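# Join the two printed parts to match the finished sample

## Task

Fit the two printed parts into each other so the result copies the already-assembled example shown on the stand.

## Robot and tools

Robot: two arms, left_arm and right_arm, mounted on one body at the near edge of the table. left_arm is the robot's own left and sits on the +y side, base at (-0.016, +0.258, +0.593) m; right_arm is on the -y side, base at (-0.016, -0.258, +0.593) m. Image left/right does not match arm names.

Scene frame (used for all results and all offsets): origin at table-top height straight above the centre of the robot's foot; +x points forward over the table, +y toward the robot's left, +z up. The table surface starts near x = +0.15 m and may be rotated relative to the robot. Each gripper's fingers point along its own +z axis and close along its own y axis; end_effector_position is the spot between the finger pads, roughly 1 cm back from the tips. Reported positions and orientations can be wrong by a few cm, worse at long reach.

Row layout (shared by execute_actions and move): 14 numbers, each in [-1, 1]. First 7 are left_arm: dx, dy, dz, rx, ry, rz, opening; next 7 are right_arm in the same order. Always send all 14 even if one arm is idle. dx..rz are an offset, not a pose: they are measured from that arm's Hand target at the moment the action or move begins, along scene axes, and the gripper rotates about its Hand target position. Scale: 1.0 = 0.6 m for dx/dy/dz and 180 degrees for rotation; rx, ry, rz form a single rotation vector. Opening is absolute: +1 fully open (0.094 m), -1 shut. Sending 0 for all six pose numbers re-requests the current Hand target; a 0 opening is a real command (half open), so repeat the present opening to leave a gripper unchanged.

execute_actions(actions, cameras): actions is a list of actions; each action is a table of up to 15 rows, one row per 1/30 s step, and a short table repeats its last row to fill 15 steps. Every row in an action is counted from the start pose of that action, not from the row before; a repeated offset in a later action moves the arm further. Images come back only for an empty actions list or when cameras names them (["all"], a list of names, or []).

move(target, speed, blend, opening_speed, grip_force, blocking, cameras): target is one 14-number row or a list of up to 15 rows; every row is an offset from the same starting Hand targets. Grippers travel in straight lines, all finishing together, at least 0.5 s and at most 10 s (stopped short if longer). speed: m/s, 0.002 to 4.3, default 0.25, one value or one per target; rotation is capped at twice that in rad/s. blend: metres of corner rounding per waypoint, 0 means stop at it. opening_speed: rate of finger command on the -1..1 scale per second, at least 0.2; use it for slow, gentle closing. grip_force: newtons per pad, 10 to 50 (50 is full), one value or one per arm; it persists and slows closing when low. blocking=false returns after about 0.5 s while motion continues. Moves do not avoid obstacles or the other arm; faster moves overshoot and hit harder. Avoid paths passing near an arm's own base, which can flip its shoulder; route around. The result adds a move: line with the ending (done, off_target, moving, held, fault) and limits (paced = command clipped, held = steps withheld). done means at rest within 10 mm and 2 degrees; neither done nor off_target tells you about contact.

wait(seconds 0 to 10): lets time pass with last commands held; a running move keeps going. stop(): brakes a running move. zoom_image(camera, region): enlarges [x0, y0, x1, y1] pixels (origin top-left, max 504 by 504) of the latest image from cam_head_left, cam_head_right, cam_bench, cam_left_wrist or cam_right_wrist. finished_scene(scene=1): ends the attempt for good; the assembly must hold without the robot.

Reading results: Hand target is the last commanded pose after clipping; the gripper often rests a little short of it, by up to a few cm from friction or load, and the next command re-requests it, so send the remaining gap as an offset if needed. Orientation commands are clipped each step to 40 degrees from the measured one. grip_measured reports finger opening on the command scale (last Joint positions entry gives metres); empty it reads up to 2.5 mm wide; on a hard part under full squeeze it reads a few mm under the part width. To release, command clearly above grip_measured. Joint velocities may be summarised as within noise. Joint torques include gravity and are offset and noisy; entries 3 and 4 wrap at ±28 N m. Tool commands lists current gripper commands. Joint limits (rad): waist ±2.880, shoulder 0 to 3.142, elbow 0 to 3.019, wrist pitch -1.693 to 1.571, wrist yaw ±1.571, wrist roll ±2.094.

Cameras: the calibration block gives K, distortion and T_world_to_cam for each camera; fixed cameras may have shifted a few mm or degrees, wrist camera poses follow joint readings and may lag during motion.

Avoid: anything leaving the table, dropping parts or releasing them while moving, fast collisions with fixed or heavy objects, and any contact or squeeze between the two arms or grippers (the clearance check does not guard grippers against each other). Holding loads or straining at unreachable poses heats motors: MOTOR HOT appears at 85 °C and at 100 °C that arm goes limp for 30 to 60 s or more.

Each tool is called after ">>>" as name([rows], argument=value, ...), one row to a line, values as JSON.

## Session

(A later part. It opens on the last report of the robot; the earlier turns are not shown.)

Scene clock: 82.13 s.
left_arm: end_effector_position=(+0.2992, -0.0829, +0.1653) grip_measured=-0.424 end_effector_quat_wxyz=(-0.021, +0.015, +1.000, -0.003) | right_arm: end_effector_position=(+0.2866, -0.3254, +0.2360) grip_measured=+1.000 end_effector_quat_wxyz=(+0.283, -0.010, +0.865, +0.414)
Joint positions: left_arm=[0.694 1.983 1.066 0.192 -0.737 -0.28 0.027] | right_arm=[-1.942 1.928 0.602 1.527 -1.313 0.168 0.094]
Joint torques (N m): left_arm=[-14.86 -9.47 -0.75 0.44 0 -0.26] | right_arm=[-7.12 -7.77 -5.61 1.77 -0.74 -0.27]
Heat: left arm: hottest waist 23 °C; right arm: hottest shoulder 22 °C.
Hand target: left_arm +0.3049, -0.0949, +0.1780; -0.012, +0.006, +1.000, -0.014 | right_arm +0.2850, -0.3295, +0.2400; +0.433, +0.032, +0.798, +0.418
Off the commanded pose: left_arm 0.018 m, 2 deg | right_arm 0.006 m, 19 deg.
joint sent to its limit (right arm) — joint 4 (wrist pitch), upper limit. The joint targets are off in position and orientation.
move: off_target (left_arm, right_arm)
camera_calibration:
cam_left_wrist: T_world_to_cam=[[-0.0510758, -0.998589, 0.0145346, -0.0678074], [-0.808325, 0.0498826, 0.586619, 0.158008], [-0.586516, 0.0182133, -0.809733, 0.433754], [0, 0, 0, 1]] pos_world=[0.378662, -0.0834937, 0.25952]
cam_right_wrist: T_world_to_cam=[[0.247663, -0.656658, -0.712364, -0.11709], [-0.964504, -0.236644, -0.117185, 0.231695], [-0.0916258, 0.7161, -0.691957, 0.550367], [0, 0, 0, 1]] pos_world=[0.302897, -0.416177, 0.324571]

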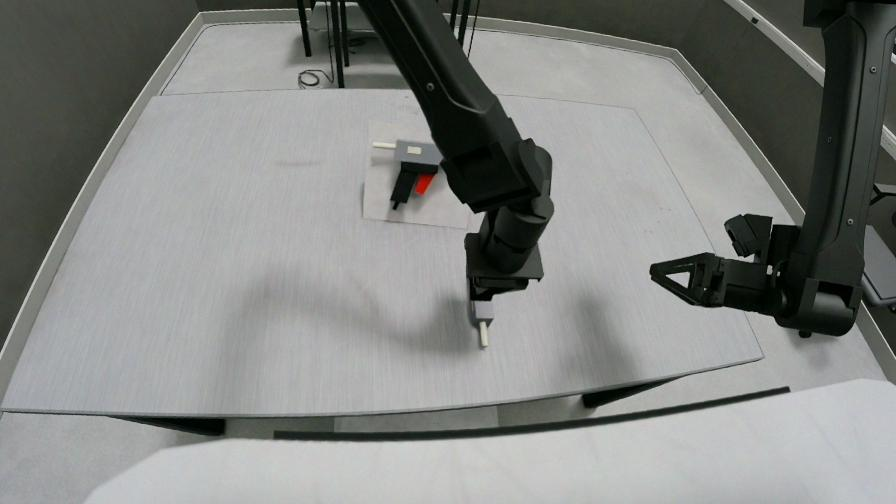

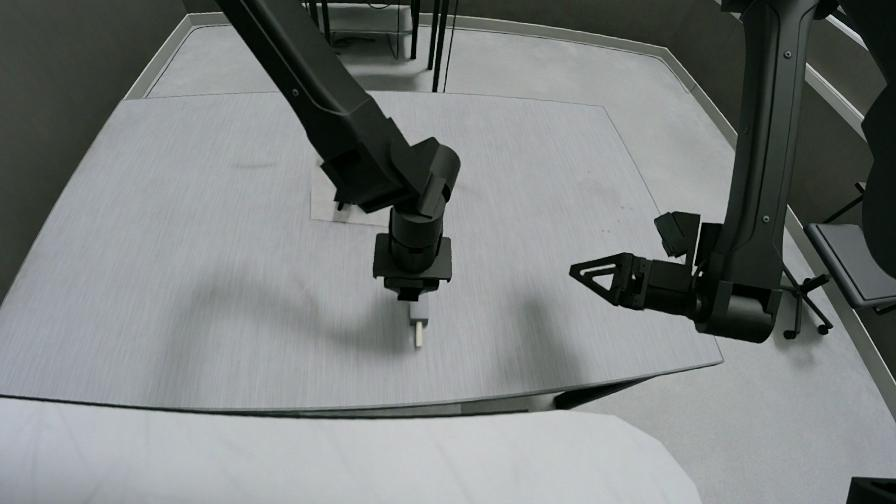

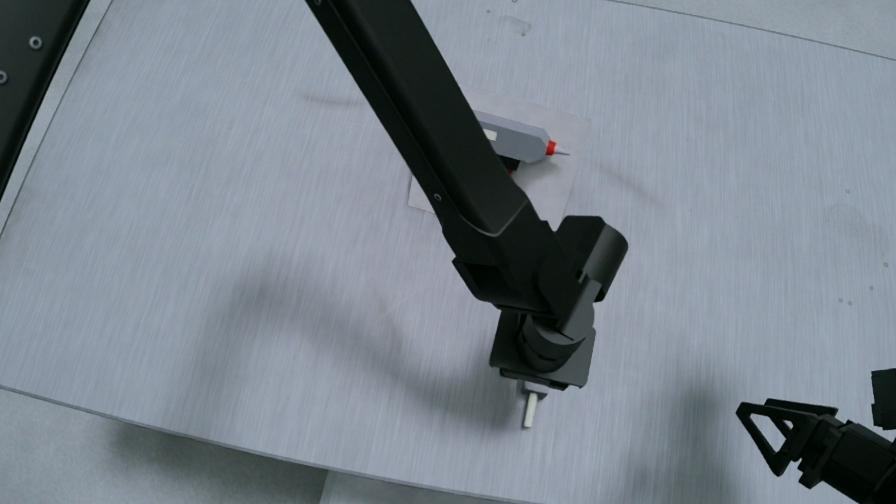

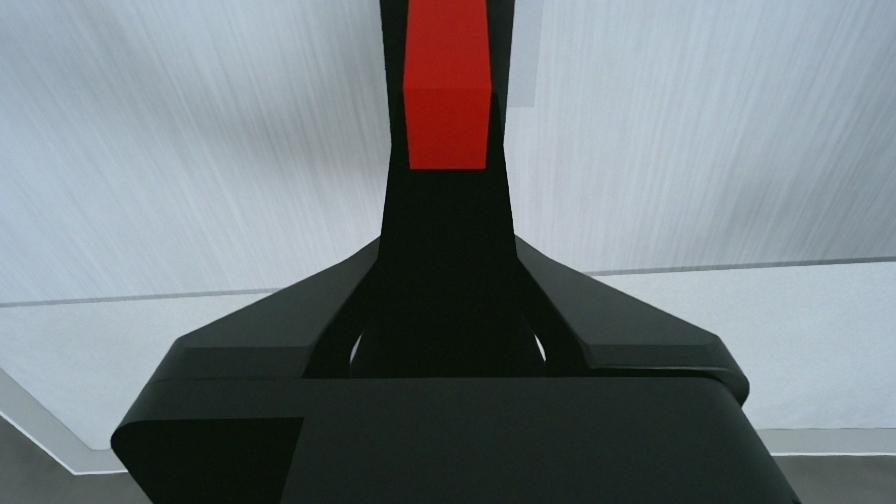

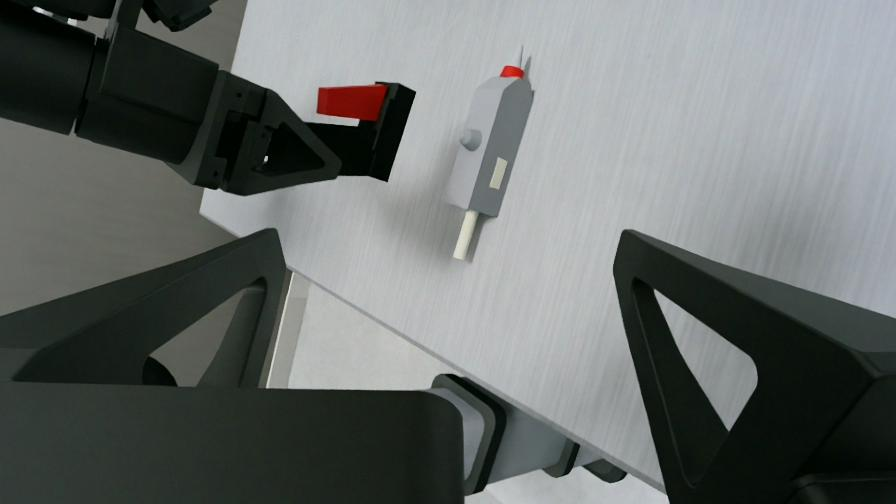

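>>> move(target=[0.02,-0.037,-0.035,0,0,0,-0.6,0,0,0,0,0,0,1], speed=0.1, cameras=["cam_bench","cam_left_wrist","cam_right_wrist"])

>>> zoom_image(camera="cam_right_wrist", region=[330, 0, 630, 280])

Scene clock: 85.93 s.
left_arm: end_effector_position=(+0.3161, -0.1064, +0.1464) grip_measured=-0.424 end_effector_quat_wxyz=(-0.015, +0.009, +1.000, -0.006) | right_arm: end_effector_position=(+0.2866, -0.3254, +0.2360) grip_measured=+1.000 end_effector_quat_wxyz=(+0.283, -0.010, +0.865, +0.414)
Joint positions: left_arm=[0.694 2.04 1.171 0.163 -0.736 -0.28 0.027] | right_arm=[-1.942 1.928 0.602 1.527 -1.313 0.168 0.094]
Joint torques (N m): left_arm=[-15.68 -9.82 -0.47 -0.02 0 -0.2] | right_arm=[-7.12 -7.82 -5.61 1.77 -0.74 -0.27]
Heat: left arm: hottest waist 23 °C; right arm: hottest shoulder 22 °C.
Hand target: left_arm +0.3169, -0.1171, +0.1570; -0.012, +0.006, +1.000, -0.014 | right_arm +0.2850, -0.3295, +0.2400; +0.433, +0.032, +0.798, +0.418
Off the commanded pose: left_arm 0.015 m, 1 deg | right_arm 0.006 m, 19 deg.
joint sent to its limit (right arm) — joint 4 (wrist pitch), upper limit. The joint targets are off in position and orientation.
move: off_target (left_arm, right_arm)
camera_calibration:
cam_left_wrist: T_world_to_cam=[[-0.038607, -0.999073, 0.0190571, -0.0948014], [-0.81615, 0.0425306, 0.576273, 0.187044], [-0.576549, 0.0066947, -0.817035, 0.42542], [0, 0, 0, 1]] pos_world=[0.394272, -0.105517, 0.241601]
cam_right_wrist: T_world_to_cam=[[0.247663, -0.656658, -0.712364, -0.11709], [-0.964504, -0.236644, -0.117185, 0.231695], [-0.0916258, 0.7161, -0.691957, 0.550367], [0, 0, 0, 1]] pos_world=[0.302897, -0.416177, 0.324571]
Images, in order (width x height): cam_bench 896x504, cam_left_wrist 896x504, cam_right_wrist 896x504.

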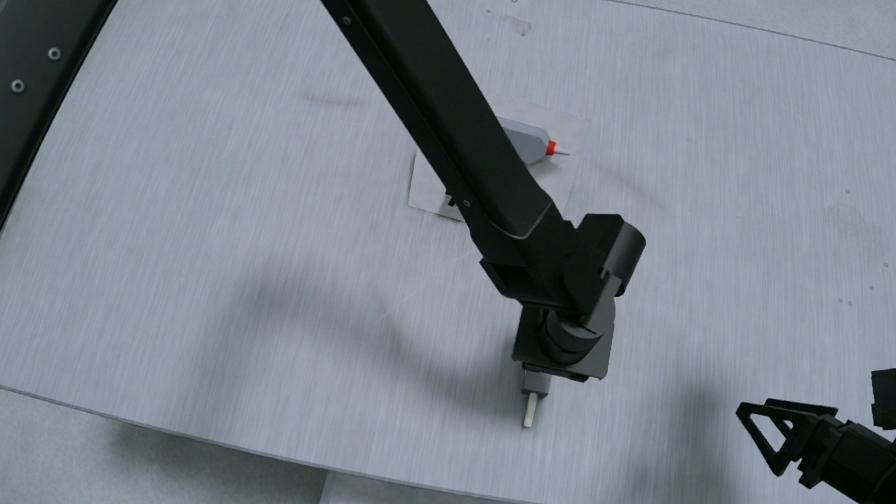

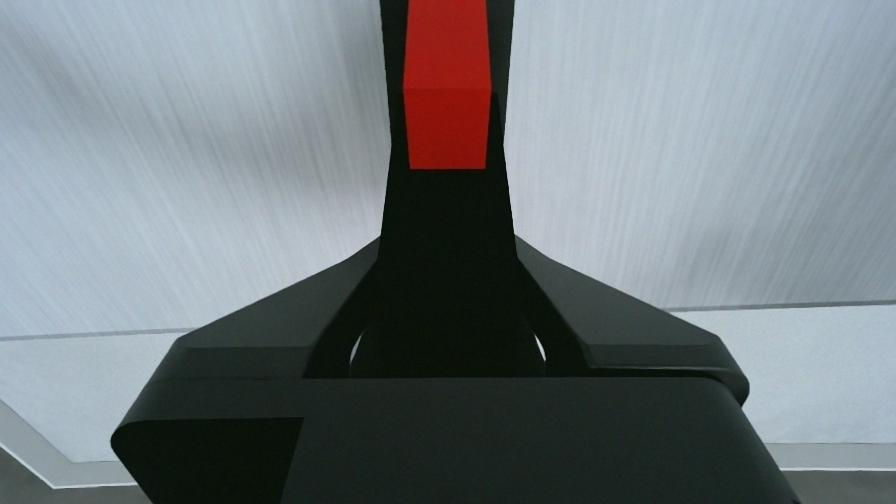

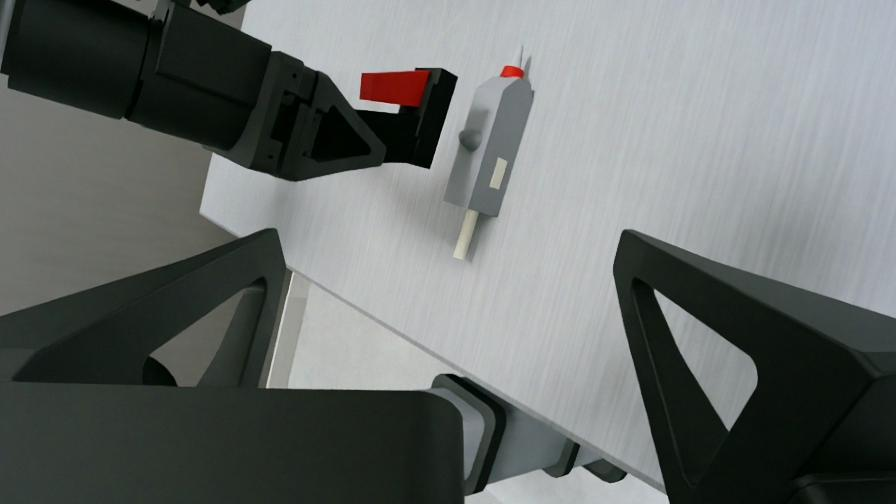

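Scaled by 1.680 from the camera's 896x504 image, which has a finer 1280x720 frame.

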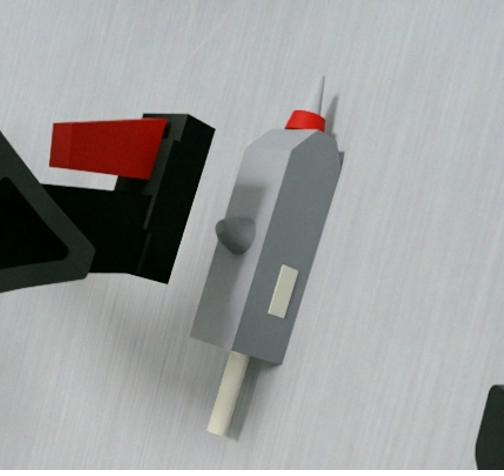

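>>> move(target=[-0.013,0,-0.052,0,0,0,-0.6,0,0,0,0,0,0,1], speed=0.1, cameras=["all"])

>>> zoom_image(camera="cam_right_wrist", region=[380, 20, 580, 240])

>>> zoom_image(camera="cam_head_right", region=[360, 240, 480, 360])

>>> zoom_image(camera="cam_head_left", region=[430, 240, 550, 360])

Scene clock: 89.93 s.
left_arm: end_effector_position=(+0.2974, -0.1115, +0.1199) grip_measured=-0.424 end_effector_quat_wxyz=(-0.027, +0.009, +1.000, -0.008) | right_arm: end_effector_position=(+0.2866, -0.3254, +0.2360) grip_measured=+1.000 end_effector_quat_wxyz=(+0.283, -0.010, +0.865, +0.414)
Joint positions: left_arm=[0.715 2.112 1.212 0.179 -0.71 -0.28 0.027] | right_arm=[-1.942 1.928 0.602 1.527 -1.313 0.168 0.094]
Joint torques (N m): left_arm=[-14.21 -9.99 -0.57 1.25 0.03 0.01] | right_arm=[-7.18 -7.82 -5.6 1.76 -0.74 -0.28]
Heat: left arm: hottest waist 23 °C; right arm: hottest elbow 22 °C.
Hand target: left_arm +0.3091, -0.1171, +0.1258; -0.012, +0.006, +1.000, -0.014 | right_arm +0.2850, -0.3295, +0.2400; +0.433, +0.032, +0.798, +0.418
Off the commanded pose: left_arm 0.014 m, 2 deg | right_arm 0.006 m, 19 deg.
joint sent to its limit (right arm) — joint 4 (wrist pitch), upper limit. The joint targets are off in position and orientation.
move: off_target (left_arm, right_arm)
camera_calibration:
cam_left_wrist: T_world_to_cam=[[-0.0379548, -0.99901, 0.0232248, -0.100833], [-0.802814, 0.0443236, 0.594579, 0.181295], [-0.59502, 0.00392193, -0.803702, 0.396629], [0, 0, 0, 1]] pos_world=[0.377722, -0.110324, 0.213319]
cam_right_wrist: T_world_to_cam=[[0.247663, -0.656658, -0.712364, -0.11709], [-0.964504, -0.236644, -0.117185, 0.231695], [-0.0916258, 0.7161, -0.691957, 0.550367], [0, 0, 0, 1]] pos_world=[0.302897, -0.416177, 0.324571]

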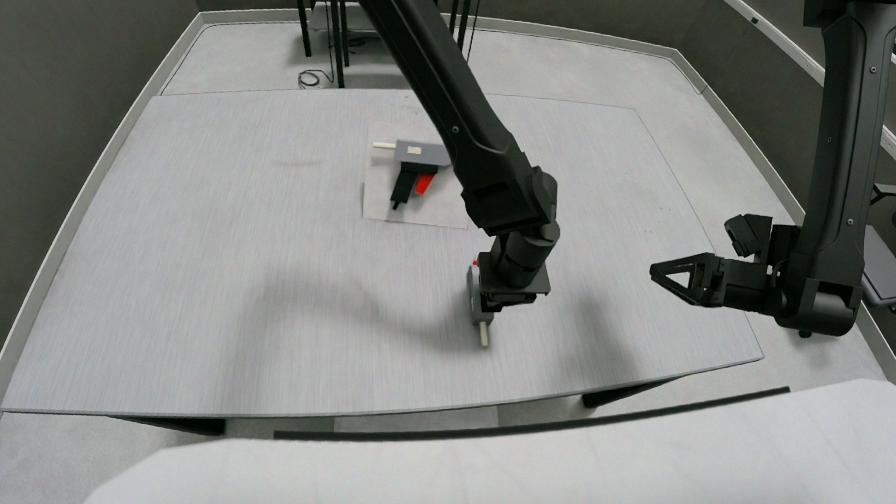

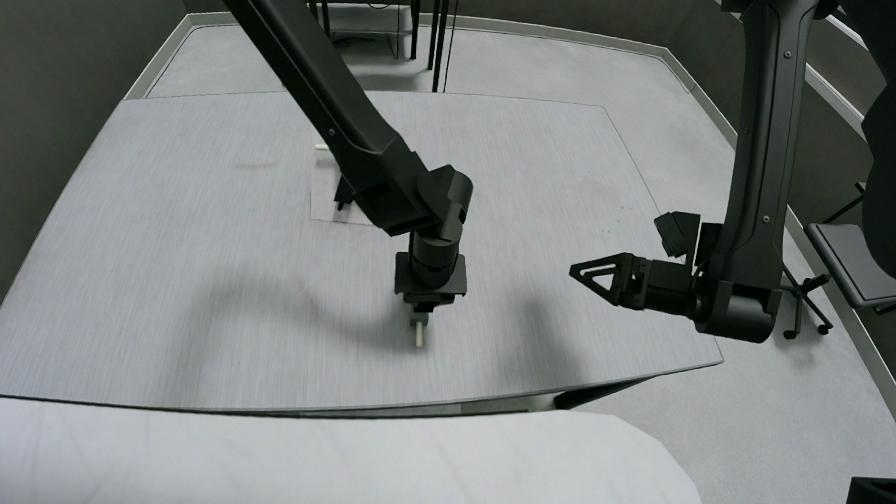

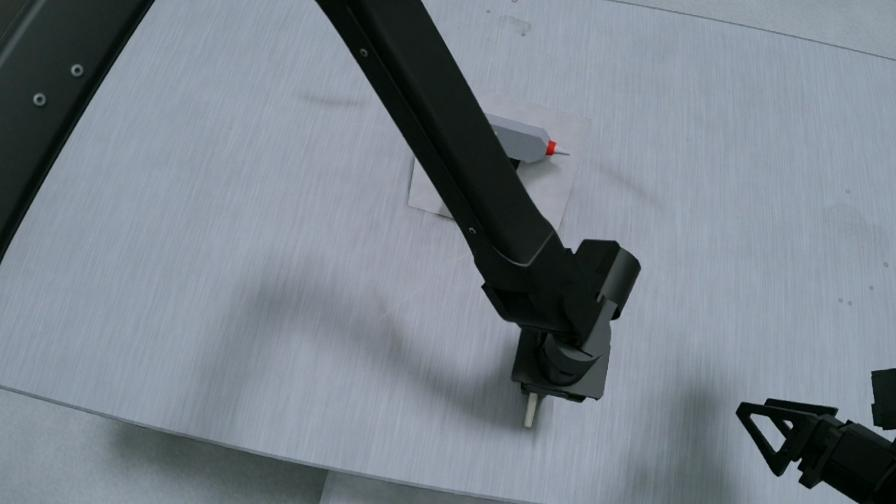

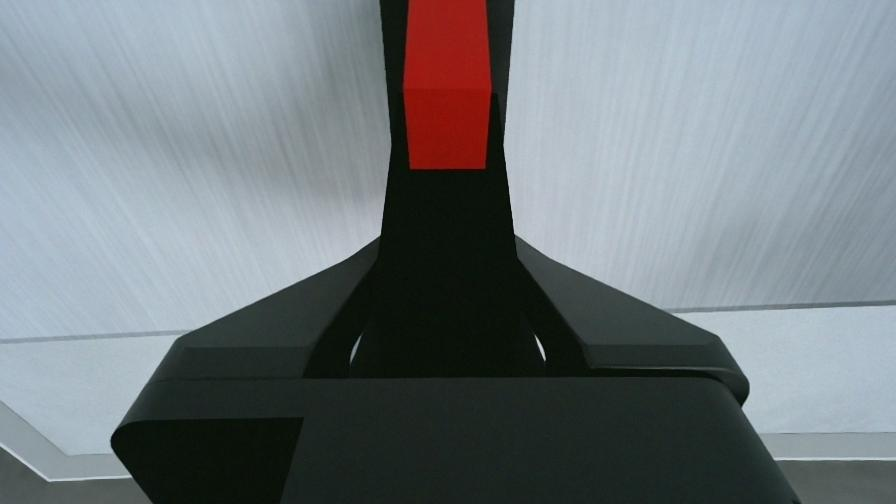

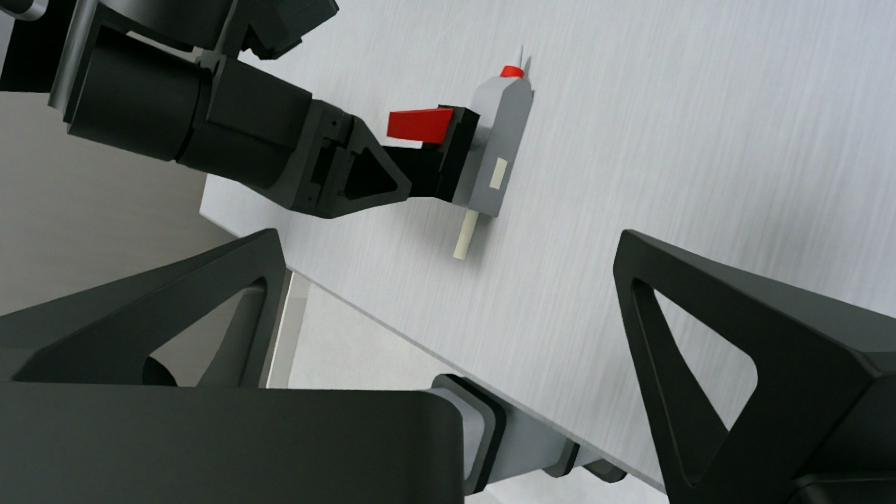

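Scaled by 2.291 from the camera's 896x504 image, which has a finer 1280x720 frame.

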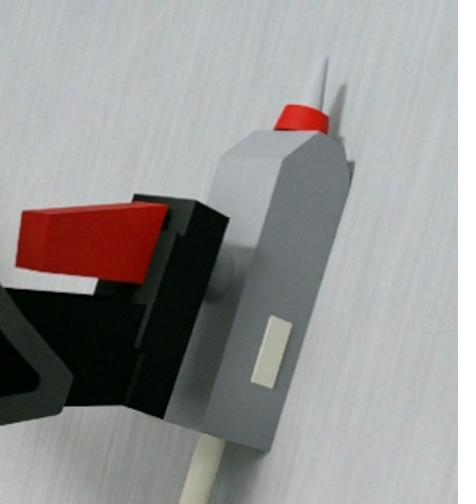

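Scaled by 4.200 from the camera's 896x504 image, which has a finer 1280x720 frame.

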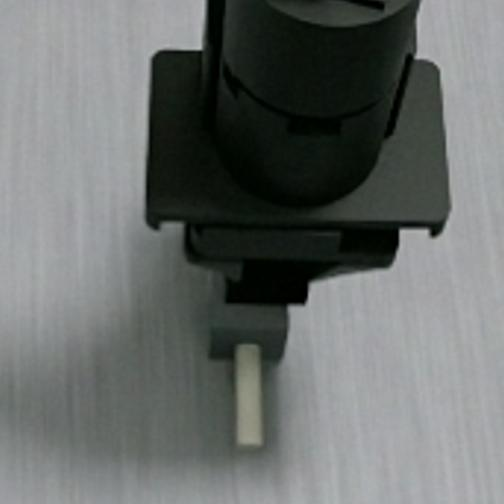

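Scaled by 4.200 from the camera's 896x504 image, which has a finer 1280x720 frame.

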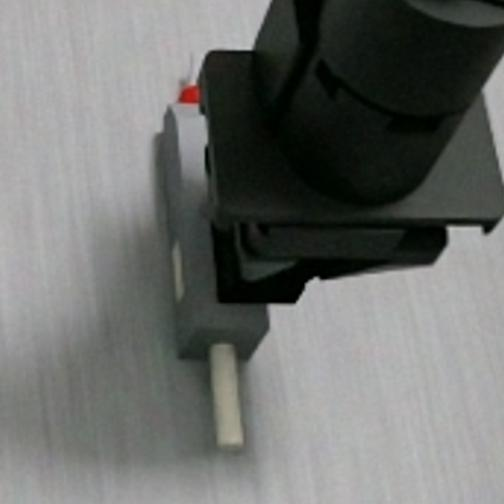

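>>> move(target=[0.0175,0.0075,-0.006,0.0,0,0,-0.6,0,0,0,0,0,0,1], speed=0.05, cameras=["cam_head_left","cam_head_right","cam_right_wrist"])

>>> zoom_image(camera="cam_right_wrist", region=[380, 20, 580, 240])

>>> zoom_image(camera="cam_head_right", region=[360, 240, 480, 360])

>>> zoom_image(camera="cam_head_left", region=[430, 240, 550, 360])

Scene clock: 92.57 s.
left_arm: end_effector_position=(+0.3051, -0.1102, +0.1148) grip_measured=-0.424 end_effector_quat_wxyz=(-0.024, +0.004, +1.000, -0.010) | right_arm: end_effector_position=(+0.2866, -0.3254, +0.2360) grip_measured=+1.000 end_effector_quat_wxyz=(+0.283, -0.010, +0.865, +0.414)
Joint positions: left_arm=[0.726 2.112 1.226 0.179 -0.699 -0.275 0.027] | right_arm=[-1.942 1.928 0.602 1.527 -1.313 0.168 0.094]
Joint torques (N m): left_arm=[-14.15 -11.34 -0.66 0.55 0.01 0.02] | right_arm=[-7.12 -7.82 -5.61 1.77 -0.74 -0.28]
Heat: left arm: hottest waist 23 °C; right arm: hottest elbow 22 °C.
Hand target: left_arm +0.3196, -0.1126, +0.1222; -0.012, +0.006, +1.000, -0.014 | right_arm +0.2850, -0.3295, +0.2400; +0.433, +0.032, +0.798, +0.418
Off the commanded pose: left_arm 0.016 m, 1 deg | right_arm 0.006 m, 19 deg.
joint sent to its limit (right arm) — joint 4 (wrist pitch), upper limit. The joint targets are off in position and orientation.
move: off_target (left_arm, right_arm)
camera_calibration:
cam_right_wrist: T_world_to_cam=[[0.247663, -0.656658, -0.712364, -0.11709], [-0.964504, -0.236644, -0.117185, 0.231695], [-0.0916258, 0.7161, -0.691957, 0.550367], [0, 0, 0, 1]] pos_world=[0.302897, -0.416177, 0.324571]
Images, in order (width x height): cam_head_left 896x504, cam_head_right 896x504, cam_right_wrist 896x504.

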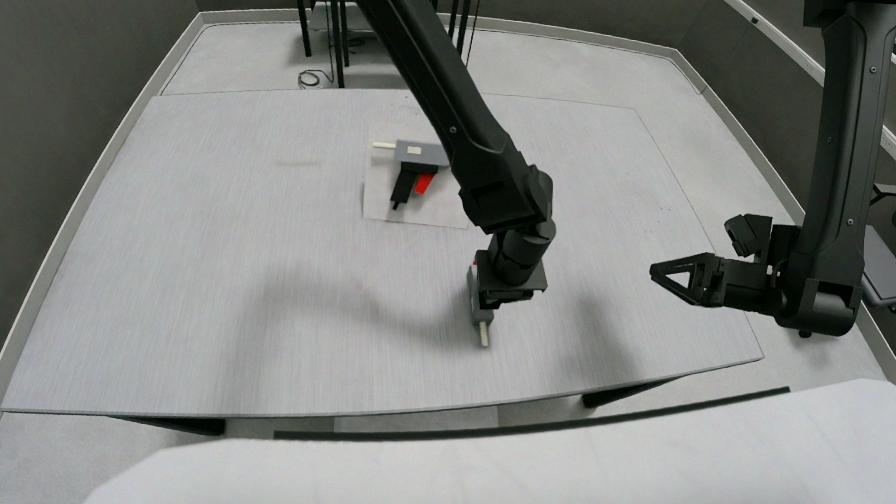

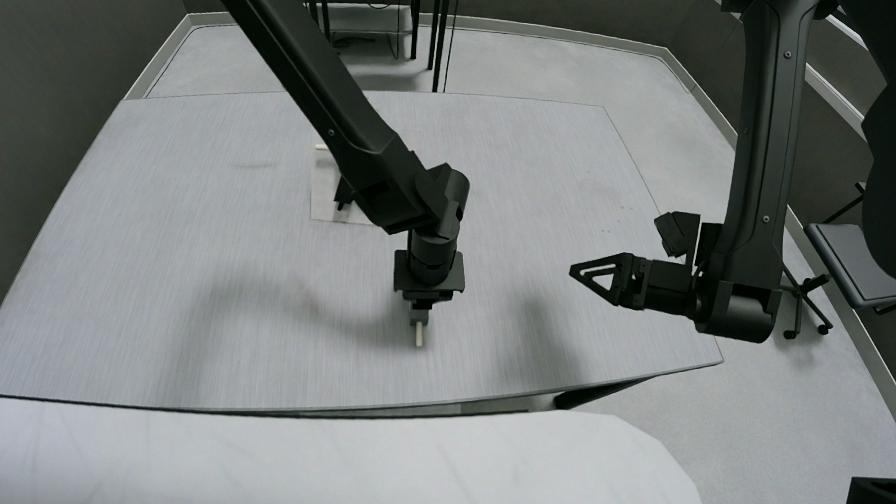

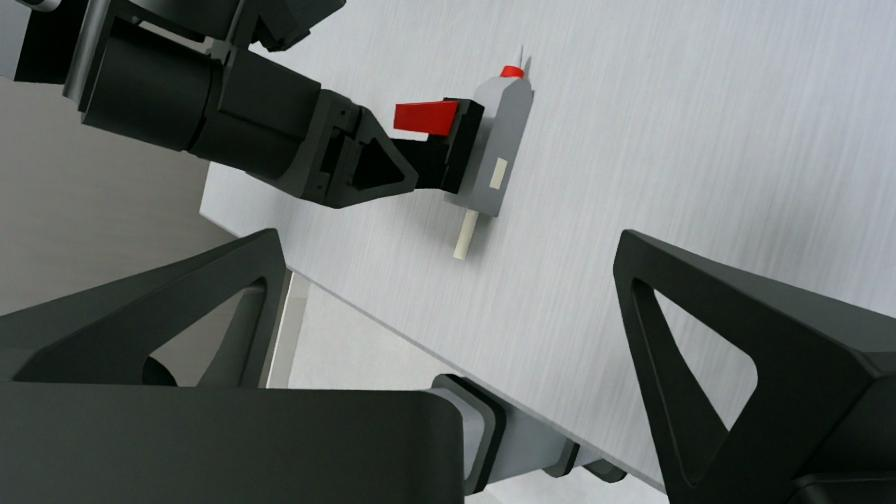

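Scaled by 2.291 from the camera's 896x504 image, which has a finer 1280x720 frame.

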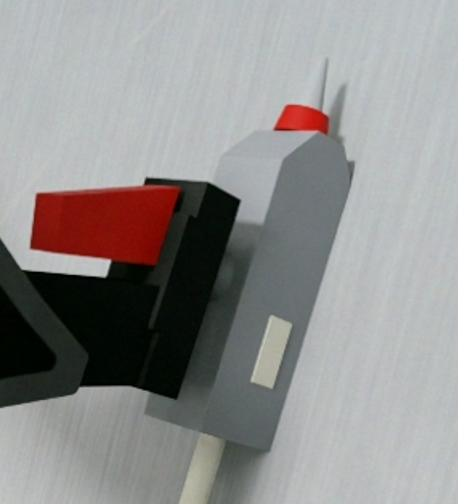

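Scaled by 4.200 from the camera's 896x504 image, which has a finer 1280x720 frame.

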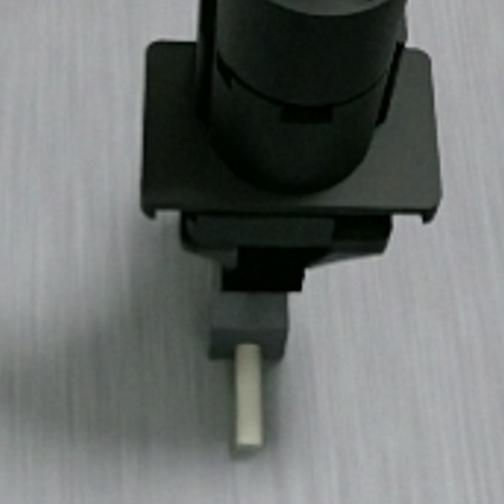

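Scaled by 4.200 from the camera's 896x504 image, which has a finer 1280x720 frame.

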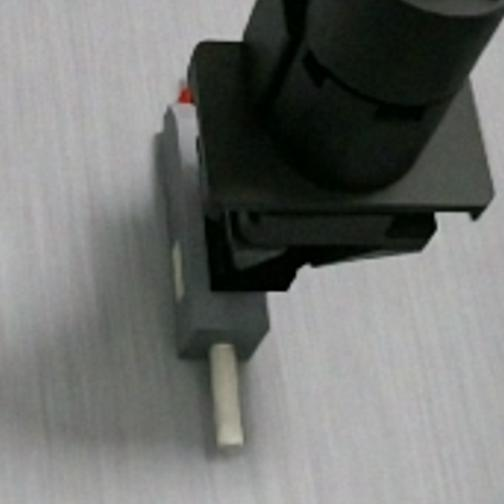

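>>> move(target=[0.0065,0.009,0.0,0.0,0,0,-0.6,0,0,0,0,0,0,1], speed=0.05)

Scene clock: 94.37 s.
left_arm: end_effector_position=(+0.3101, -0.1074, +0.1141) grip_measured=-0.424 end_effector_quat_wxyz=(-0.023, +0.004, +1.000, -0.011) | right_arm: end_effector_position=(+0.2866, -0.3254, +0.2360) grip_measured=+1.000 end_effector_quat_wxyz=(+0.283, -0.010, +0.865, +0.414)
Joint positions: left_arm=[0.732 2.104 1.226 0.179 -0.693 -0.267 0.027] | right_arm=[-1.942 1.928 0.602 1.527 -1.313 0.168 0.094]
Joint torques (N m): left_arm=[-14.1 -11.69 -0.98 0.58 0.04 0.04] | right_arm=[-7.18 -7.77 -5.61 1.74 -0.74 -0.28]
Heat: left arm: hottest waist 23 °C; right arm: hottest elbow 22 °C.
Hand target: left_arm +0.3235, -0.1072, +0.1222; -0.012, +0.006, +1.000, -0.014 | right_arm +0.2850, -0.3295, +0.2400; +0.433, +0.032, +0.798, +0.418
Off the commanded pose: left_arm 0.016 m, 1 deg | right_arm 0.006 m, 19 deg.
joint sent to its limit (right arm) — joint 4 (wrist pitch), upper limit. The joint targets are off in position and orientation.
move: off_target (left_arm, right_arm)

>>> move(target=[0,0,-0.02,0.0,0,0,-0.6,0,0,0,0,0,0,1], speed=0.05, cameras=["cam_head_left","cam_head_right","cam_right_wrist"])

>>> zoom_image(camera="cam_right_wrist", region=[380, 20, 580, 240])

>>> zoom_image(camera="cam_head_right", region=[360, 240, 480, 360])

>>> zoom_image(camera="cam_head_left", region=[430, 240, 550, 360])

Scene clock: 96.20 s.
left_arm: end_effector_position=(+0.3178, -0.1056, +0.1081) grip_measured=-0.424 end_effector_quat_wxyz=(-0.020, +0.002, +1.000, -0.013) | right_arm: end_effector_position=(+0.2866, -0.3254, +0.2360) grip_measured=+1.000 end_effector_quat_wxyz=(+0.283, -0.010, +0.865, +0.414)
Joint positions: left_arm=[0.744 2.106 1.241 0.179 -0.68 -0.257 0.027] | right_arm=[-1.942 1.928 0.602 1.527 -1.313 0.168 0.094]
Joint torques (N m): left_arm=[-13.51 -9.64 -0.44 0.85 0.03 0] | right_arm=[-7.06 -7.77 -5.61 1.76 -0.73 -0.28]
Heat: left arm: hottest waist 23 °C; right arm: hottest elbow 22 °C.
Hand target: left_arm +0.3235, -0.1072, +0.1102; -0.012, +0.006, +1.000, -0.014 | right_arm +0.2850, -0.3295, +0.2400; +0.433, +0.032, +0.798, +0.418
Off the commanded pose: left_arm 0.006 m, 1 deg | right_arm 0.006 m, 19 deg.
joint sent to its limit (right arm) — joint 4 (wrist pitch), upper limit. The joint targets are off in position and orientation.
move: off_target (right_arm)
camera_calibration:
cam_right_wrist: T_world_to_cam=[[0.247663, -0.656658, -0.712364, -0.11709], [-0.964504, -0.236644, -0.117185, 0.231695], [-0.0916258, 0.7161, -0.691957, 0.550367], [0, 0, 0, 1]] pos_world=[0.302897, -0.416177, 0.324571]
Images, in order (width x height): cam_head_left 896x504, cam_head_right 896x504, cam_right_wrist 896x504.

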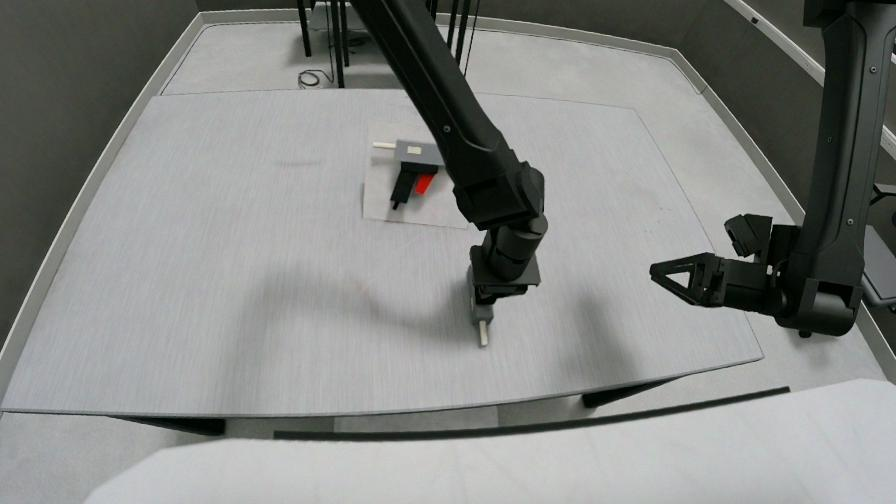

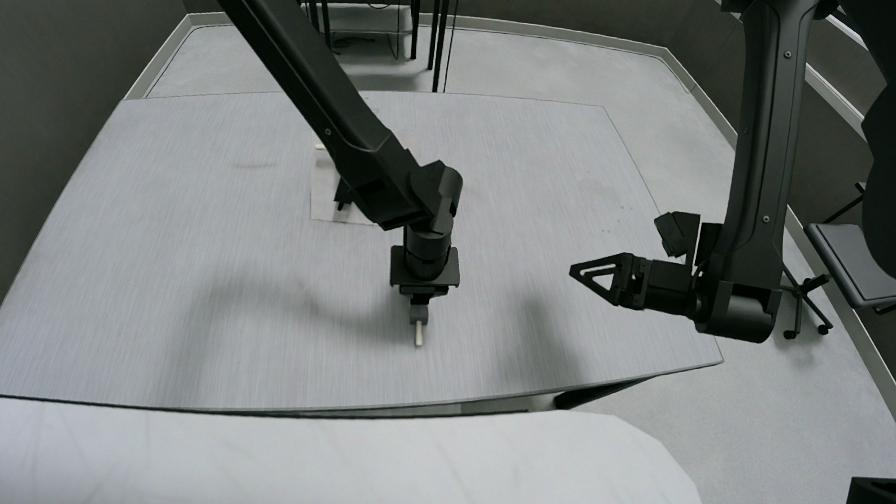

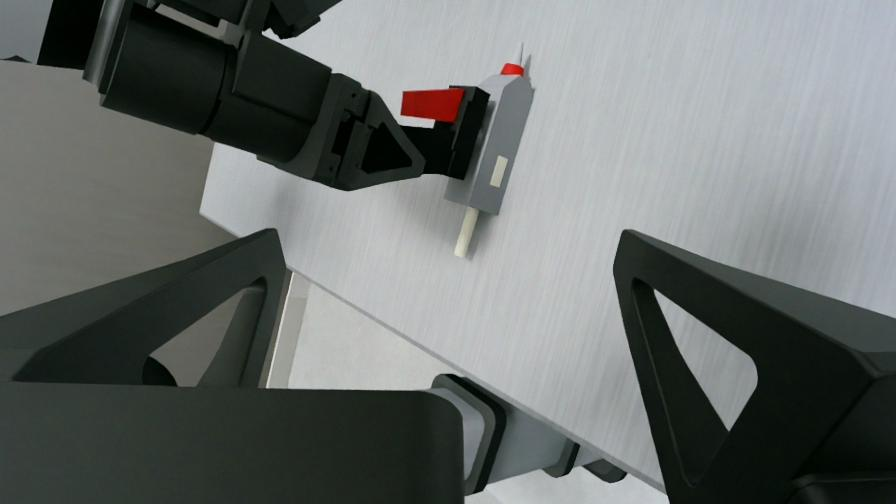

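Scaled by 2.291 from the camera's 896x504 image, which has a finer 1280x720 frame.

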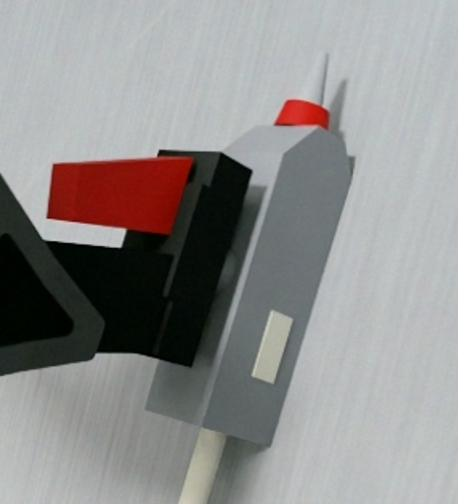

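Scaled by 4.200 from the camera's 896x504 image, which has a finer 1280x720 frame.

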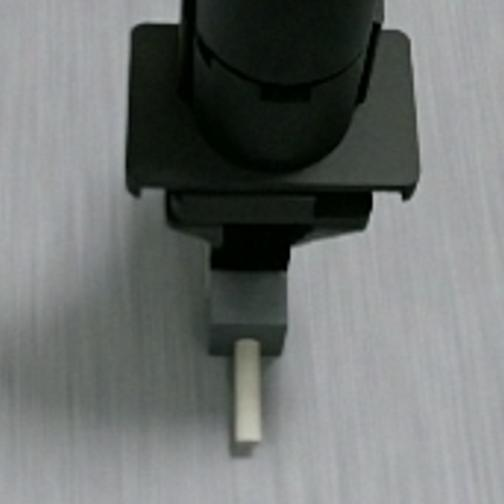

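Scaled by 4.200 from the camera's 896x504 image, which has a finer 1280x720 frame.

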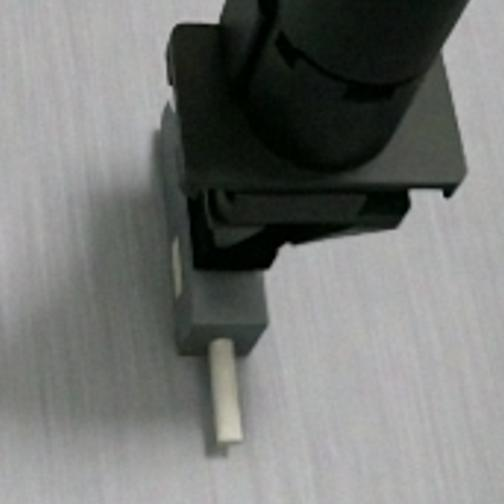

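>>> move([
  [0,0,0.015,0.0,0,0,-0.6,0,0,0,0,0,0,1],
  [-0.012,-0.0035,0.015,0.0,0,0,-0.6,0,0,0,0,0,0,1],
], speed=0.05)

Scene clock: 98.43 s.
left_arm: end_effector_position=(+0.3172, -0.1046, +0.1082) grip_measured=-0.424 end_effector_quat_wxyz=(-0.020, +0.002, +1.000, -0.011) | right_arm: end_effector_position=(+0.2866, -0.3254, +0.2360) grip_measured=+1.000 end_effector_quat_wxyz=(+0.283, -0.010, +0.865, +0.414)
Joint positions: left_arm=[0.744 2.106 1.24 0.179 -0.685 -0.257 0.027] | right_arm=[-1.942 1.928 0.602 1.527 -1.313 0.168 0.094]
Joint torques (N m): left_arm=[-14.8 -10.64 -1.99 1.28 -0.24 -0.09] | right_arm=[-7.18 -7.82 -5.61 1.76 -0.74 -0.27]
Heat: left arm: hottest waist 23 °C; right arm: hottest elbow 22 °C.
Hand target: left_arm +0.3163, -0.1093, +0.1192; -0.012, +0.006, +1.000, -0.014 | right_arm +0.2850, -0.3295, +0.2400; +0.433, +0.032, +0.798, +0.418
Off the commanded pose: left_arm 0.012 m, 1 deg | right_arm 0.006 m, 19 deg.
joint sent to its limit (right arm) — joint 4 (wrist pitch), upper limit. The joint targets are off in position and orientation.
move: off_target (left_arm, right_arm)

>>> move(target=[-0.01,0,0.04,0.0,0,0,-0.6,0,0,0,0,0,0,1], speed=0.08)

Scene clock: 99.87 s.
left_arm: end_effector_position=(+0.3040, -0.1002, +0.1261) grip_measured=-0.424 end_effector_quat_wxyz=(-0.025, +0.017, +1.000, -0.005) | right_arm: end_effector_position=(+0.2866, -0.3254, +0.2360) grip_measured=+1.000 end_effector_quat_wxyz=(+0.283, -0.010, +0.865, +0.414)
Joint positions: left_arm=[0.723 2.078 1.184 0.179 -0.71 -0.255 0.027] | right_arm=[-1.942 1.928 0.602 1.527 -1.313 0.168 0.094]
Joint torques (N m): left_arm=[-15.91 -11.58 -1.98 0.99 -0.22 -0.25] | right_arm=[-7.12 -7.82 -5.61 1.78 -0.73 -0.28]
Heat: left arm: hottest waist 23 °C; right arm: hottest elbow 22 °C.
Hand target: left_arm +0.3103, -0.1093, +0.1432; -0.012, +0.006, +1.000, -0.014 | right_arm +0.2850, -0.3295, +0.2400; +0.433, +0.032, +0.798, +0.418
Off the commanded pose: left_arm 0.020 m, 2 deg | right_arm 0.006 m, 19 deg.
joint sent to its limit (right arm) — joint 4 (wrist pitch), upper limit. The joint targets are off in position and orientation.
move: off_target (left_arm, right_arm)

>>> move(target=[0.013,-0.0095,-0.032,0.0,0,0,-0.6,0,0,0,0,0,0,1], speed=0.08)

Scene clock: 101.47 s.
left_arm: end_effector_position=(+0.3155, -0.1111, +0.1192) grip_measured=-0.424 end_effector_quat_wxyz=(-0.017, +0.009, +1.000, -0.011) | right_arm: end_effector_position=(+0.2866, -0.3254, +0.2360) grip_measured=+1.000 end_effector_quat_wxyz=(+0.283, -0.010, +0.865, +0.414)
Joint positions: left_arm=[0.723 2.097 1.227 0.179 -0.702 -0.255 0.027] | right_arm=[-1.942 1.928 0.602 1.527 -1.313 0.168 0.094]
Joint torques (N m): left_arm=[-14.45 -9.99 -0.55 0.57 0.02 -0.06] | right_arm=[-7.12 -7.77 -5.6 1.78 -0.74 -0.28]
Heat: left arm: hottest waist 23 °C; right arm: hottest elbow 22 °C.
Hand target: left_arm +0.3181, -0.1150, +0.1240; -0.012, +0.006, +1.000, -0.014 | right_arm +0.2850, -0.3295, +0.2400; +0.433, +0.032, +0.798, +0.418
Off the commanded pose: left_arm 0.007 m, 1 deg | right_arm 0.006 m, 19 deg.
joint sent to its limit (right arm) — joint 4 (wrist pitch), upper limit. The joint targets are off in position and orientation.
move: off_target (right_arm)

>>> move(target=[-0.02,0.012,-0.01,0.0,0,0,-0.6,0,0,0,0,0,0,1], speed=0.08)

Scene clock: 102.90 s.
left_arm: end_effector_position=(+0.3097, -0.1085, +0.1129) grip_measured=-0.424 end_effector_quat_wxyz=(-0.016, +0.004, +1.000, -0.013) | right_arm: end_effector_position=(+0.2866, -0.3254, +0.2360) grip_measured=+1.000 end_effector_quat_wxyz=(+0.283, -0.010, +0.865, +0.414)
Joint positions: left_arm=[0.732 2.11 1.223 0.205 -0.693 -0.255 0.027] | right_arm=[-1.942 1.928 0.602 1.527 -1.313 0.168 0.094]
Joint torques (N m): left_arm=[-14.1 -9.41 -1.91 1.26 0.03 0] | right_arm=[-7.12 -7.71 -5.61 1.77 -0.74 -0.28]
Heat: left arm: hottest waist 23 °C; right arm: hottest elbow 22 °C.
Hand target: left_arm +0.3061, -0.1078, +0.1180; -0.012, +0.006, +1.000, -0.014 | right_arm +0.2850, -0.3295, +0.2400; +0.433, +0.032, +0.798, +0.418
Off the commanded pose: left_arm 0.006 m, 1 deg | right_arm 0.006 m, 19 deg.
joint sent to its limit (right arm) — joint 4 (wrist pitch), upper limit. The joint targets are off in position and orientation.
move: off_target (right_arm)

Within ~1 mm. Lower straight.

>>> move(target=[0.002,0,-0.022,0.0,0,0,-0.6,0,0,0,0,0,0,1], speed=0.05, cameras=["cam_head_left","cam_head_right","cam_right_wrist"])

>>> zoom_image(camera="cam_right_wrist", region=[380, 20, 580, 240])

>>> zoom_image(camera="cam_head_right", region=[360, 240, 480, 360])

>>> zoom_image(camera="cam_head_left", region=[430, 240, 550, 360])

Scene clock: 104.37 s.
left_arm: end_effector_position=(+0.3042, -0.1050, +0.1027) grip_measured=-0.424 end_effector_quat_wxyz=(-0.020, +0.002, +1.000, -0.010) | right_arm: end_effector_position=(+0.2866, -0.3254, +0.2360) grip_measured=+1.000 end_effector_quat_wxyz=(+0.283, -0.010, +0.865, +0.414)
Joint positions: left_arm=[0.746 2.13 1.232 0.212 -0.685 -0.255 0.027] | right_arm=[-1.942 1.928 0.602 1.527 -1.313 0.168 0.094]
Joint torques (N m): left_arm=[-13.8 -9.47 -0.87 1.13 0.05 0] | right_arm=[-7.18 -7.82 -5.61 1.78 -0.74 -0.27]
Heat: left arm: hottest waist 23 °C; right arm: hottest elbow 22 °C.
Hand target: left_arm +0.3073, -0.1078, +0.1048; -0.012, +0.006, +1.000, -0.014 | right_arm +0.2850, -0.3295, +0.2400; +0.433, +0.032, +0.798, +0.418
Off the commanded pose: left_arm 0.005 m, 1 deg | right_arm 0.006 m, 19 deg.
joint sent to its limit (right arm) — joint 4 (wrist pitch), upper limit. The joint targets are off in position and orientation.
move: off_target (right_arm)
camera_calibration:
cam_right_wrist: T_world_to_cam=[[0.247663, -0.656658, -0.712364, -0.11709], [-0.964504, -0.236644, -0.117185, 0.231695], [-0.0916258, 0.7161, -0.691957, 0.550367], [0, 0, 0, 1]] pos_world=[0.302897, -0.416177, 0.324571]
Images, in order (width x height): cam_head_left 896x504, cam_head_right 896x504, cam_right_wrist 896x504.

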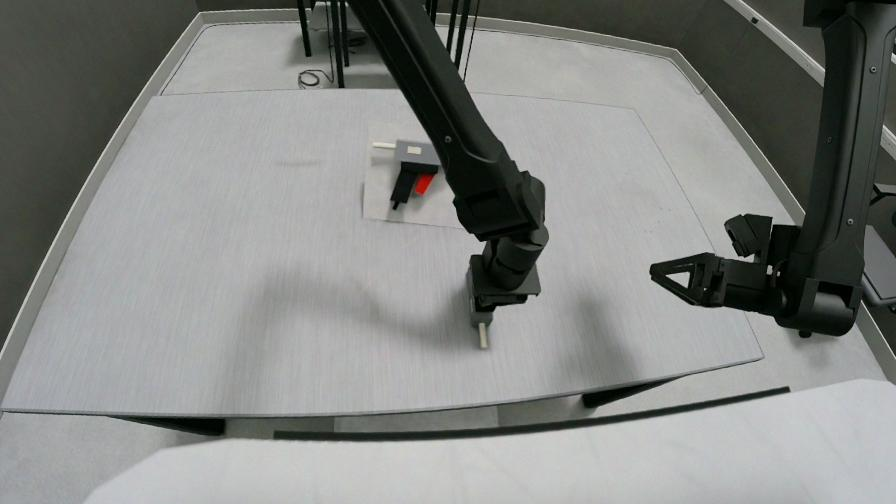

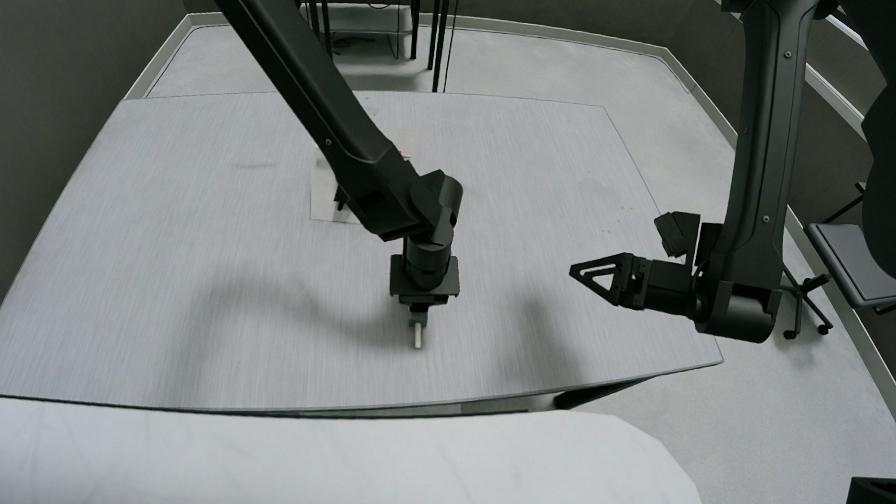

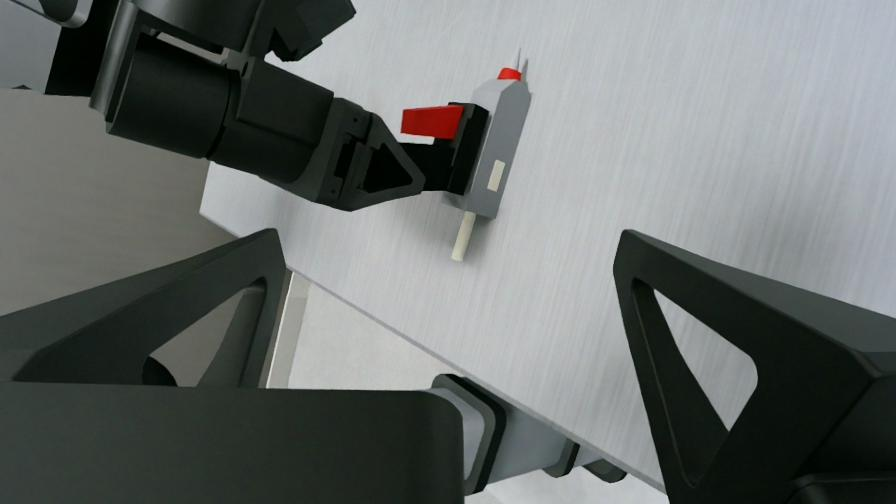

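Scaled by 2.291 from the camera's 896x504 image, which has a finer 1280x720 frame.

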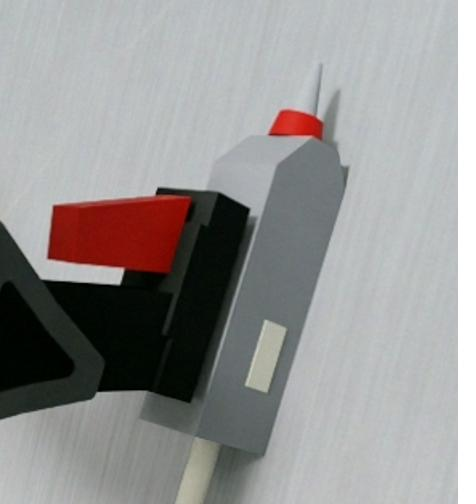

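Scaled by 4.200 from the camera's 896x504 image, which has a finer 1280x720 frame.

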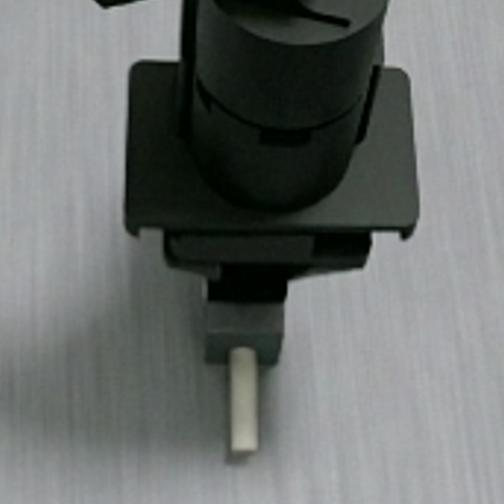

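Scaled by 4.200 from the camera's 896x504 image, which has a finer 1280x720 frame.

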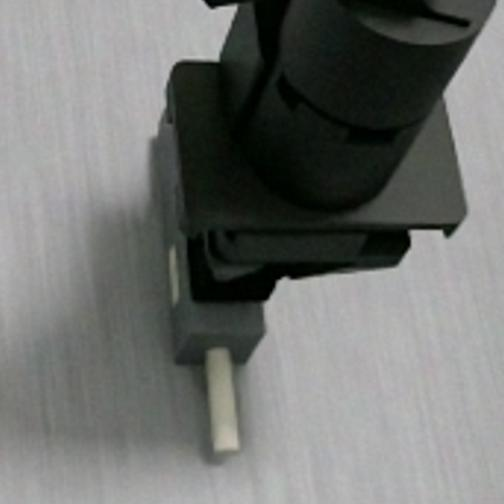

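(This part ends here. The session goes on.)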